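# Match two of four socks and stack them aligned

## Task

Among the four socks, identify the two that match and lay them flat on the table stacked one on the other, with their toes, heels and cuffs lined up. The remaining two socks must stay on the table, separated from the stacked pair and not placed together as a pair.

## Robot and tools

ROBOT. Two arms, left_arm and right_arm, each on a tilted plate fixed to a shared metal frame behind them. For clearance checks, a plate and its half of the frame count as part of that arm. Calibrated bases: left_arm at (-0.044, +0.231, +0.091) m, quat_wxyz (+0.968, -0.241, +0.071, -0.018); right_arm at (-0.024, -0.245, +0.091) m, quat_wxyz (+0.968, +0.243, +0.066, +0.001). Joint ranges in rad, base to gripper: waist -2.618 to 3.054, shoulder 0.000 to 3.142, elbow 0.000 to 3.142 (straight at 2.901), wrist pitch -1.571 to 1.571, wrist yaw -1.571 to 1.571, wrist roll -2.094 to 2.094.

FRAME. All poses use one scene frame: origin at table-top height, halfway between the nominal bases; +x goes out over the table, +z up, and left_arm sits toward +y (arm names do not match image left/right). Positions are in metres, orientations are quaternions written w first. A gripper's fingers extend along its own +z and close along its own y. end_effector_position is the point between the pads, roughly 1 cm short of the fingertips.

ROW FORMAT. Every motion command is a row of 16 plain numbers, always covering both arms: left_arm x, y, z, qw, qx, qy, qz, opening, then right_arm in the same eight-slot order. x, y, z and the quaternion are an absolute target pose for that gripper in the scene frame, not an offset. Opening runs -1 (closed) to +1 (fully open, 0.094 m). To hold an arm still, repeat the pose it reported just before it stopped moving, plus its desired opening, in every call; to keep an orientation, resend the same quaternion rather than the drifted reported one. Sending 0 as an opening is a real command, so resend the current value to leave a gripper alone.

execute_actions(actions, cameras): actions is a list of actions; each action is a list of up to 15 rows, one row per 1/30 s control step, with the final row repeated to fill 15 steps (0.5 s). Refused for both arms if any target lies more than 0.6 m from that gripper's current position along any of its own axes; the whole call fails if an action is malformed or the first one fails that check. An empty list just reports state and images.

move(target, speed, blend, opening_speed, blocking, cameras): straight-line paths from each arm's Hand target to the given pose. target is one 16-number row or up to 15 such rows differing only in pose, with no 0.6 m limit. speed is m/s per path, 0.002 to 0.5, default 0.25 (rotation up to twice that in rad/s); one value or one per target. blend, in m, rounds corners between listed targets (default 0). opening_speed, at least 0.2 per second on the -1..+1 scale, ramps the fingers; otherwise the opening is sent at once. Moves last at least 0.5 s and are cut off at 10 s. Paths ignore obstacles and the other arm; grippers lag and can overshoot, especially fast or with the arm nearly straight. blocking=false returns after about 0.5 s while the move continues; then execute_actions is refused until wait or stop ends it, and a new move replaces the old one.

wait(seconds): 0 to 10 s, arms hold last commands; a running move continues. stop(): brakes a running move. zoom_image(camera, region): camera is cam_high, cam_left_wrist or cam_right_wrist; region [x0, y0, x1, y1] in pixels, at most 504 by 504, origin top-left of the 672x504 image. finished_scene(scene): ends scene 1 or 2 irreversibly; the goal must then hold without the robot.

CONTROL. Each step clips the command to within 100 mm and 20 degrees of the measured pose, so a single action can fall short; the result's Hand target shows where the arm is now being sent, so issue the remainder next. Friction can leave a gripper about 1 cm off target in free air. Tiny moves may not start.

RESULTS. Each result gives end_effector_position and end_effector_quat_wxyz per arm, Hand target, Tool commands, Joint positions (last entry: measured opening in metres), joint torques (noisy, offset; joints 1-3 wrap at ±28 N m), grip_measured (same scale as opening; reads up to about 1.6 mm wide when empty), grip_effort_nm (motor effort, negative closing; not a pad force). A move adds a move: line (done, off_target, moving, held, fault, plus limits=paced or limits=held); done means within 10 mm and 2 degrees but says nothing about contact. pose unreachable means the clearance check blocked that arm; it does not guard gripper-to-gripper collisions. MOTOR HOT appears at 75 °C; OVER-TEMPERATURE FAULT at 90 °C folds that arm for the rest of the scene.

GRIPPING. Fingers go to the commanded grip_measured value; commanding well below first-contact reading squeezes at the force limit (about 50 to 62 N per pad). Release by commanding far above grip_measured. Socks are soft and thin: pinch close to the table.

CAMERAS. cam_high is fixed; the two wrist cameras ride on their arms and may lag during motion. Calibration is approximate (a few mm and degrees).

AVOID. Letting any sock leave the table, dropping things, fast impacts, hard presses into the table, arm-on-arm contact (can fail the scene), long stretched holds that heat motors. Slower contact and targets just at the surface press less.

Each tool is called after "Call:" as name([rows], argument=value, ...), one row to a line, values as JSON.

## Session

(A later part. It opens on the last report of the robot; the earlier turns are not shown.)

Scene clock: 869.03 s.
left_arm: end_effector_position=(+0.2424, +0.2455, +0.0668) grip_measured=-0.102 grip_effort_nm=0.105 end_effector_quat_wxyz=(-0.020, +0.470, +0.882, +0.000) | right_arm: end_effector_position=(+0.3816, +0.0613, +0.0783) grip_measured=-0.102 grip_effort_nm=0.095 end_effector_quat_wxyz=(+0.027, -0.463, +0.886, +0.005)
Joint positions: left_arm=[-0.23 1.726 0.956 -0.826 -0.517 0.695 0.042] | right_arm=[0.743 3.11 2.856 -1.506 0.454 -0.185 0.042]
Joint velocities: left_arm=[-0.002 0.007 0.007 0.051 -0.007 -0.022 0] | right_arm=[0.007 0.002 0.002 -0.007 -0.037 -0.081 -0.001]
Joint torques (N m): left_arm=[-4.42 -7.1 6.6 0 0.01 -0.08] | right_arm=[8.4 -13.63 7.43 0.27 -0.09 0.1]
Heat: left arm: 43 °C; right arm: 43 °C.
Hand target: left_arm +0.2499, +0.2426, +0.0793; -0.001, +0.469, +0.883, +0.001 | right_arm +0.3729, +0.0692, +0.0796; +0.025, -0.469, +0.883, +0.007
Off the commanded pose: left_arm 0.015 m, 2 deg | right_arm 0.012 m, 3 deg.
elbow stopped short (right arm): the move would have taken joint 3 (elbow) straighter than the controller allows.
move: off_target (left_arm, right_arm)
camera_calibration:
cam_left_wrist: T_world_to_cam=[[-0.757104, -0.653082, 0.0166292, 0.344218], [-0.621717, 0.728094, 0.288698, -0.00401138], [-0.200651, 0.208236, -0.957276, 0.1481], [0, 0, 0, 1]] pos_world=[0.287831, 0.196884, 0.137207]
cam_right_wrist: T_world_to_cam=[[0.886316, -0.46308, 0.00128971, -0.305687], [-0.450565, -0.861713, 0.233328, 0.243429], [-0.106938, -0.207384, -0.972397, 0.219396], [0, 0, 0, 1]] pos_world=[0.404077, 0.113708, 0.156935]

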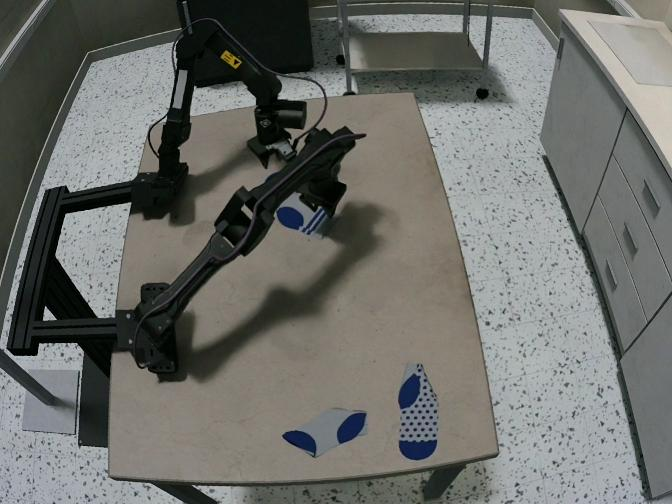

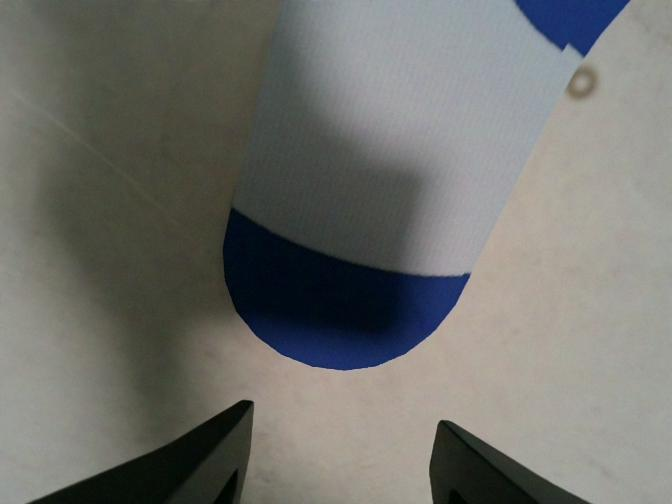

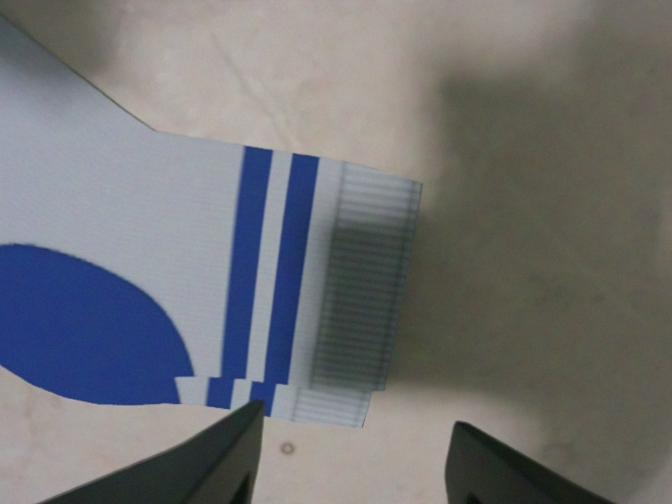

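Call:
move(target=[0.22,0.285,0.12,0,0.469,0.883,0,-0.1,0.40,0.04,0.13,0,-0.469,0.883,0,-0.1], speed=0.12)

Call:
zoom_image(camera="cam_left_wrist", region=[150, 50, 550, 350])

Call:
zoom_image(camera="cam_right_wrist", region=[100, 100, 500, 450])

Scene clock: 880.53 s.
left_arm: end_effector_position=(+0.2232, +0.2829, +0.1156) grip_measured=-0.102 grip_effort_nm=0.095 end_effector_quat_wxyz=(-0.003, +0.469, +0.883, +0.004) | right_arm: end_effector_position=(+0.3929, +0.0451, +0.1152) grip_measured=-0.102 grip_effort_nm=0.090 end_effector_quat_wxyz=(+0.044, -0.470, +0.881, +0.010)
Joint positions: left_arm=[-0.216 1.487 0.956 -1.017 -0.517 0.728 0.042] | right_arm=[0.74 3.027 2.856 -1.55 0.454 -0.223 0.042]
Joint velocities: left_arm=[-0.007 -0.002 0.012 -0.022 0.11 -0.051 -0.001] | right_arm=[-0.002 0.012 -0.012 0.022 -0.081 0.095 0]
Joint torques (N m): left_arm=[-2.02 -5.18 5.08 0.09 0.09 0.03] | right_arm=[6.61 -16.61 7.16 0.33 0.02 -0.09]
Heat: left arm: 42 °C; right arm: 43 °C.
Hand target: left_arm +0.2216, +0.2845, +0.1197; +0.000, +0.469, +0.883, +0.000 | right_arm +0.3989, +0.0392, +0.1296; +0.055, -0.468, +0.882, +0.012
Off the commanded pose: left_arm 0.006 m, 1 deg | right_arm 0.017 m, 5 deg.
elbow stopped short (right arm): the move would have taken joint 3 (elbow) straighter than the controller allows.
joint sent to its limit (right arm) — joint 4 (wrist pitch), lower limit. The joint targets are off in orientation, not in position.
move: off_target (right_arm)
camera_calibration:
cam_left_wrist: T_world_to_cam=[[-0.755837, -0.654756, -0.00222372, 0.355651], [-0.632471, 0.729225, 0.261174, -0.0519894], [-0.169384, 0.198811, -0.965289, 0.179763], [0, 0, 0, 1]] pos_world=[0.266381, 0.235038, 0.187893]
cam_right_wrist: T_world_to_cam=[[0.894423, -0.447028, 0.013175, -0.328524], [-0.440234, -0.874878, 0.201945, 0.226076], [-0.0787487, -0.186425, -0.979308, 0.241887], [0, 0, 0, 1]] pos_world=[0.412414, 0.0960234, 0.195555]

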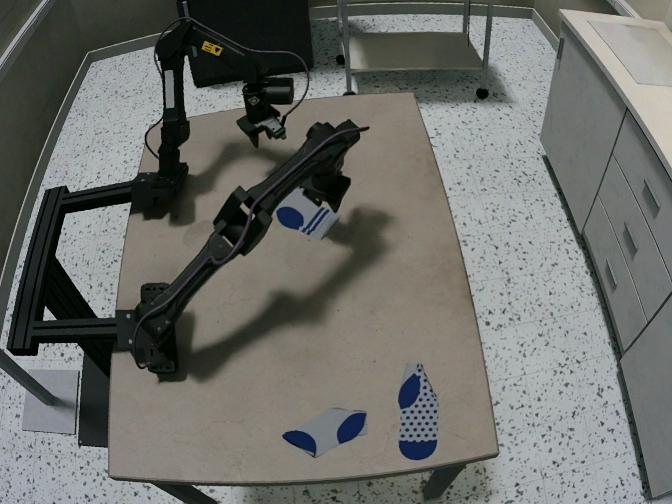

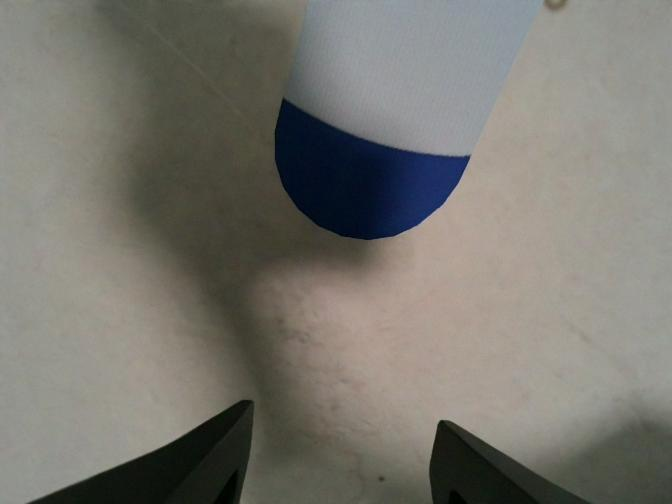

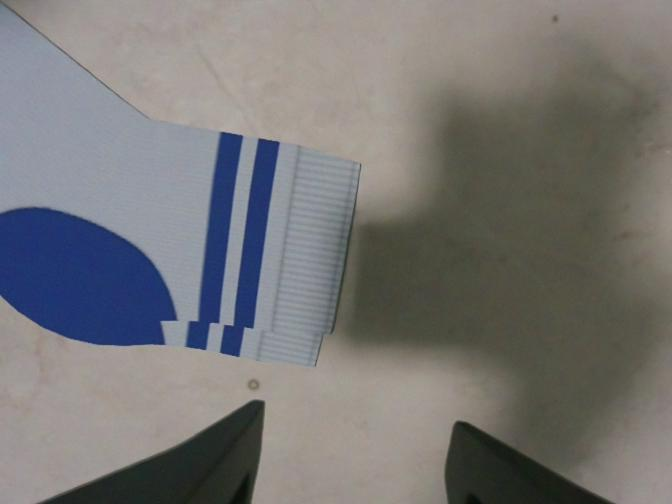

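Scaled by 1.260.

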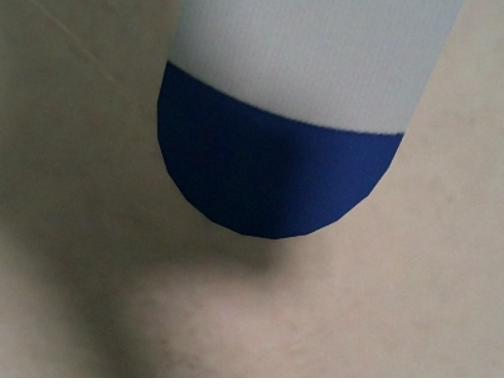

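Scaled by 1.260.

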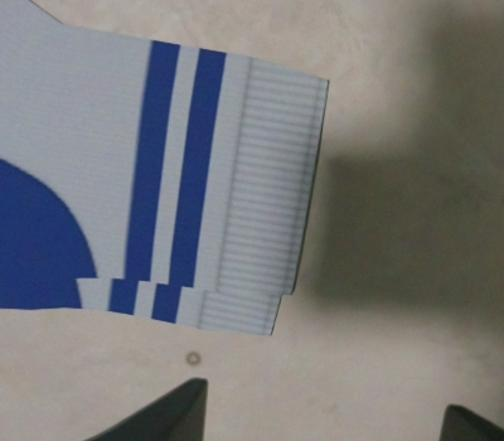

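Call:
finished_scene(scene=1)

The scene is finished.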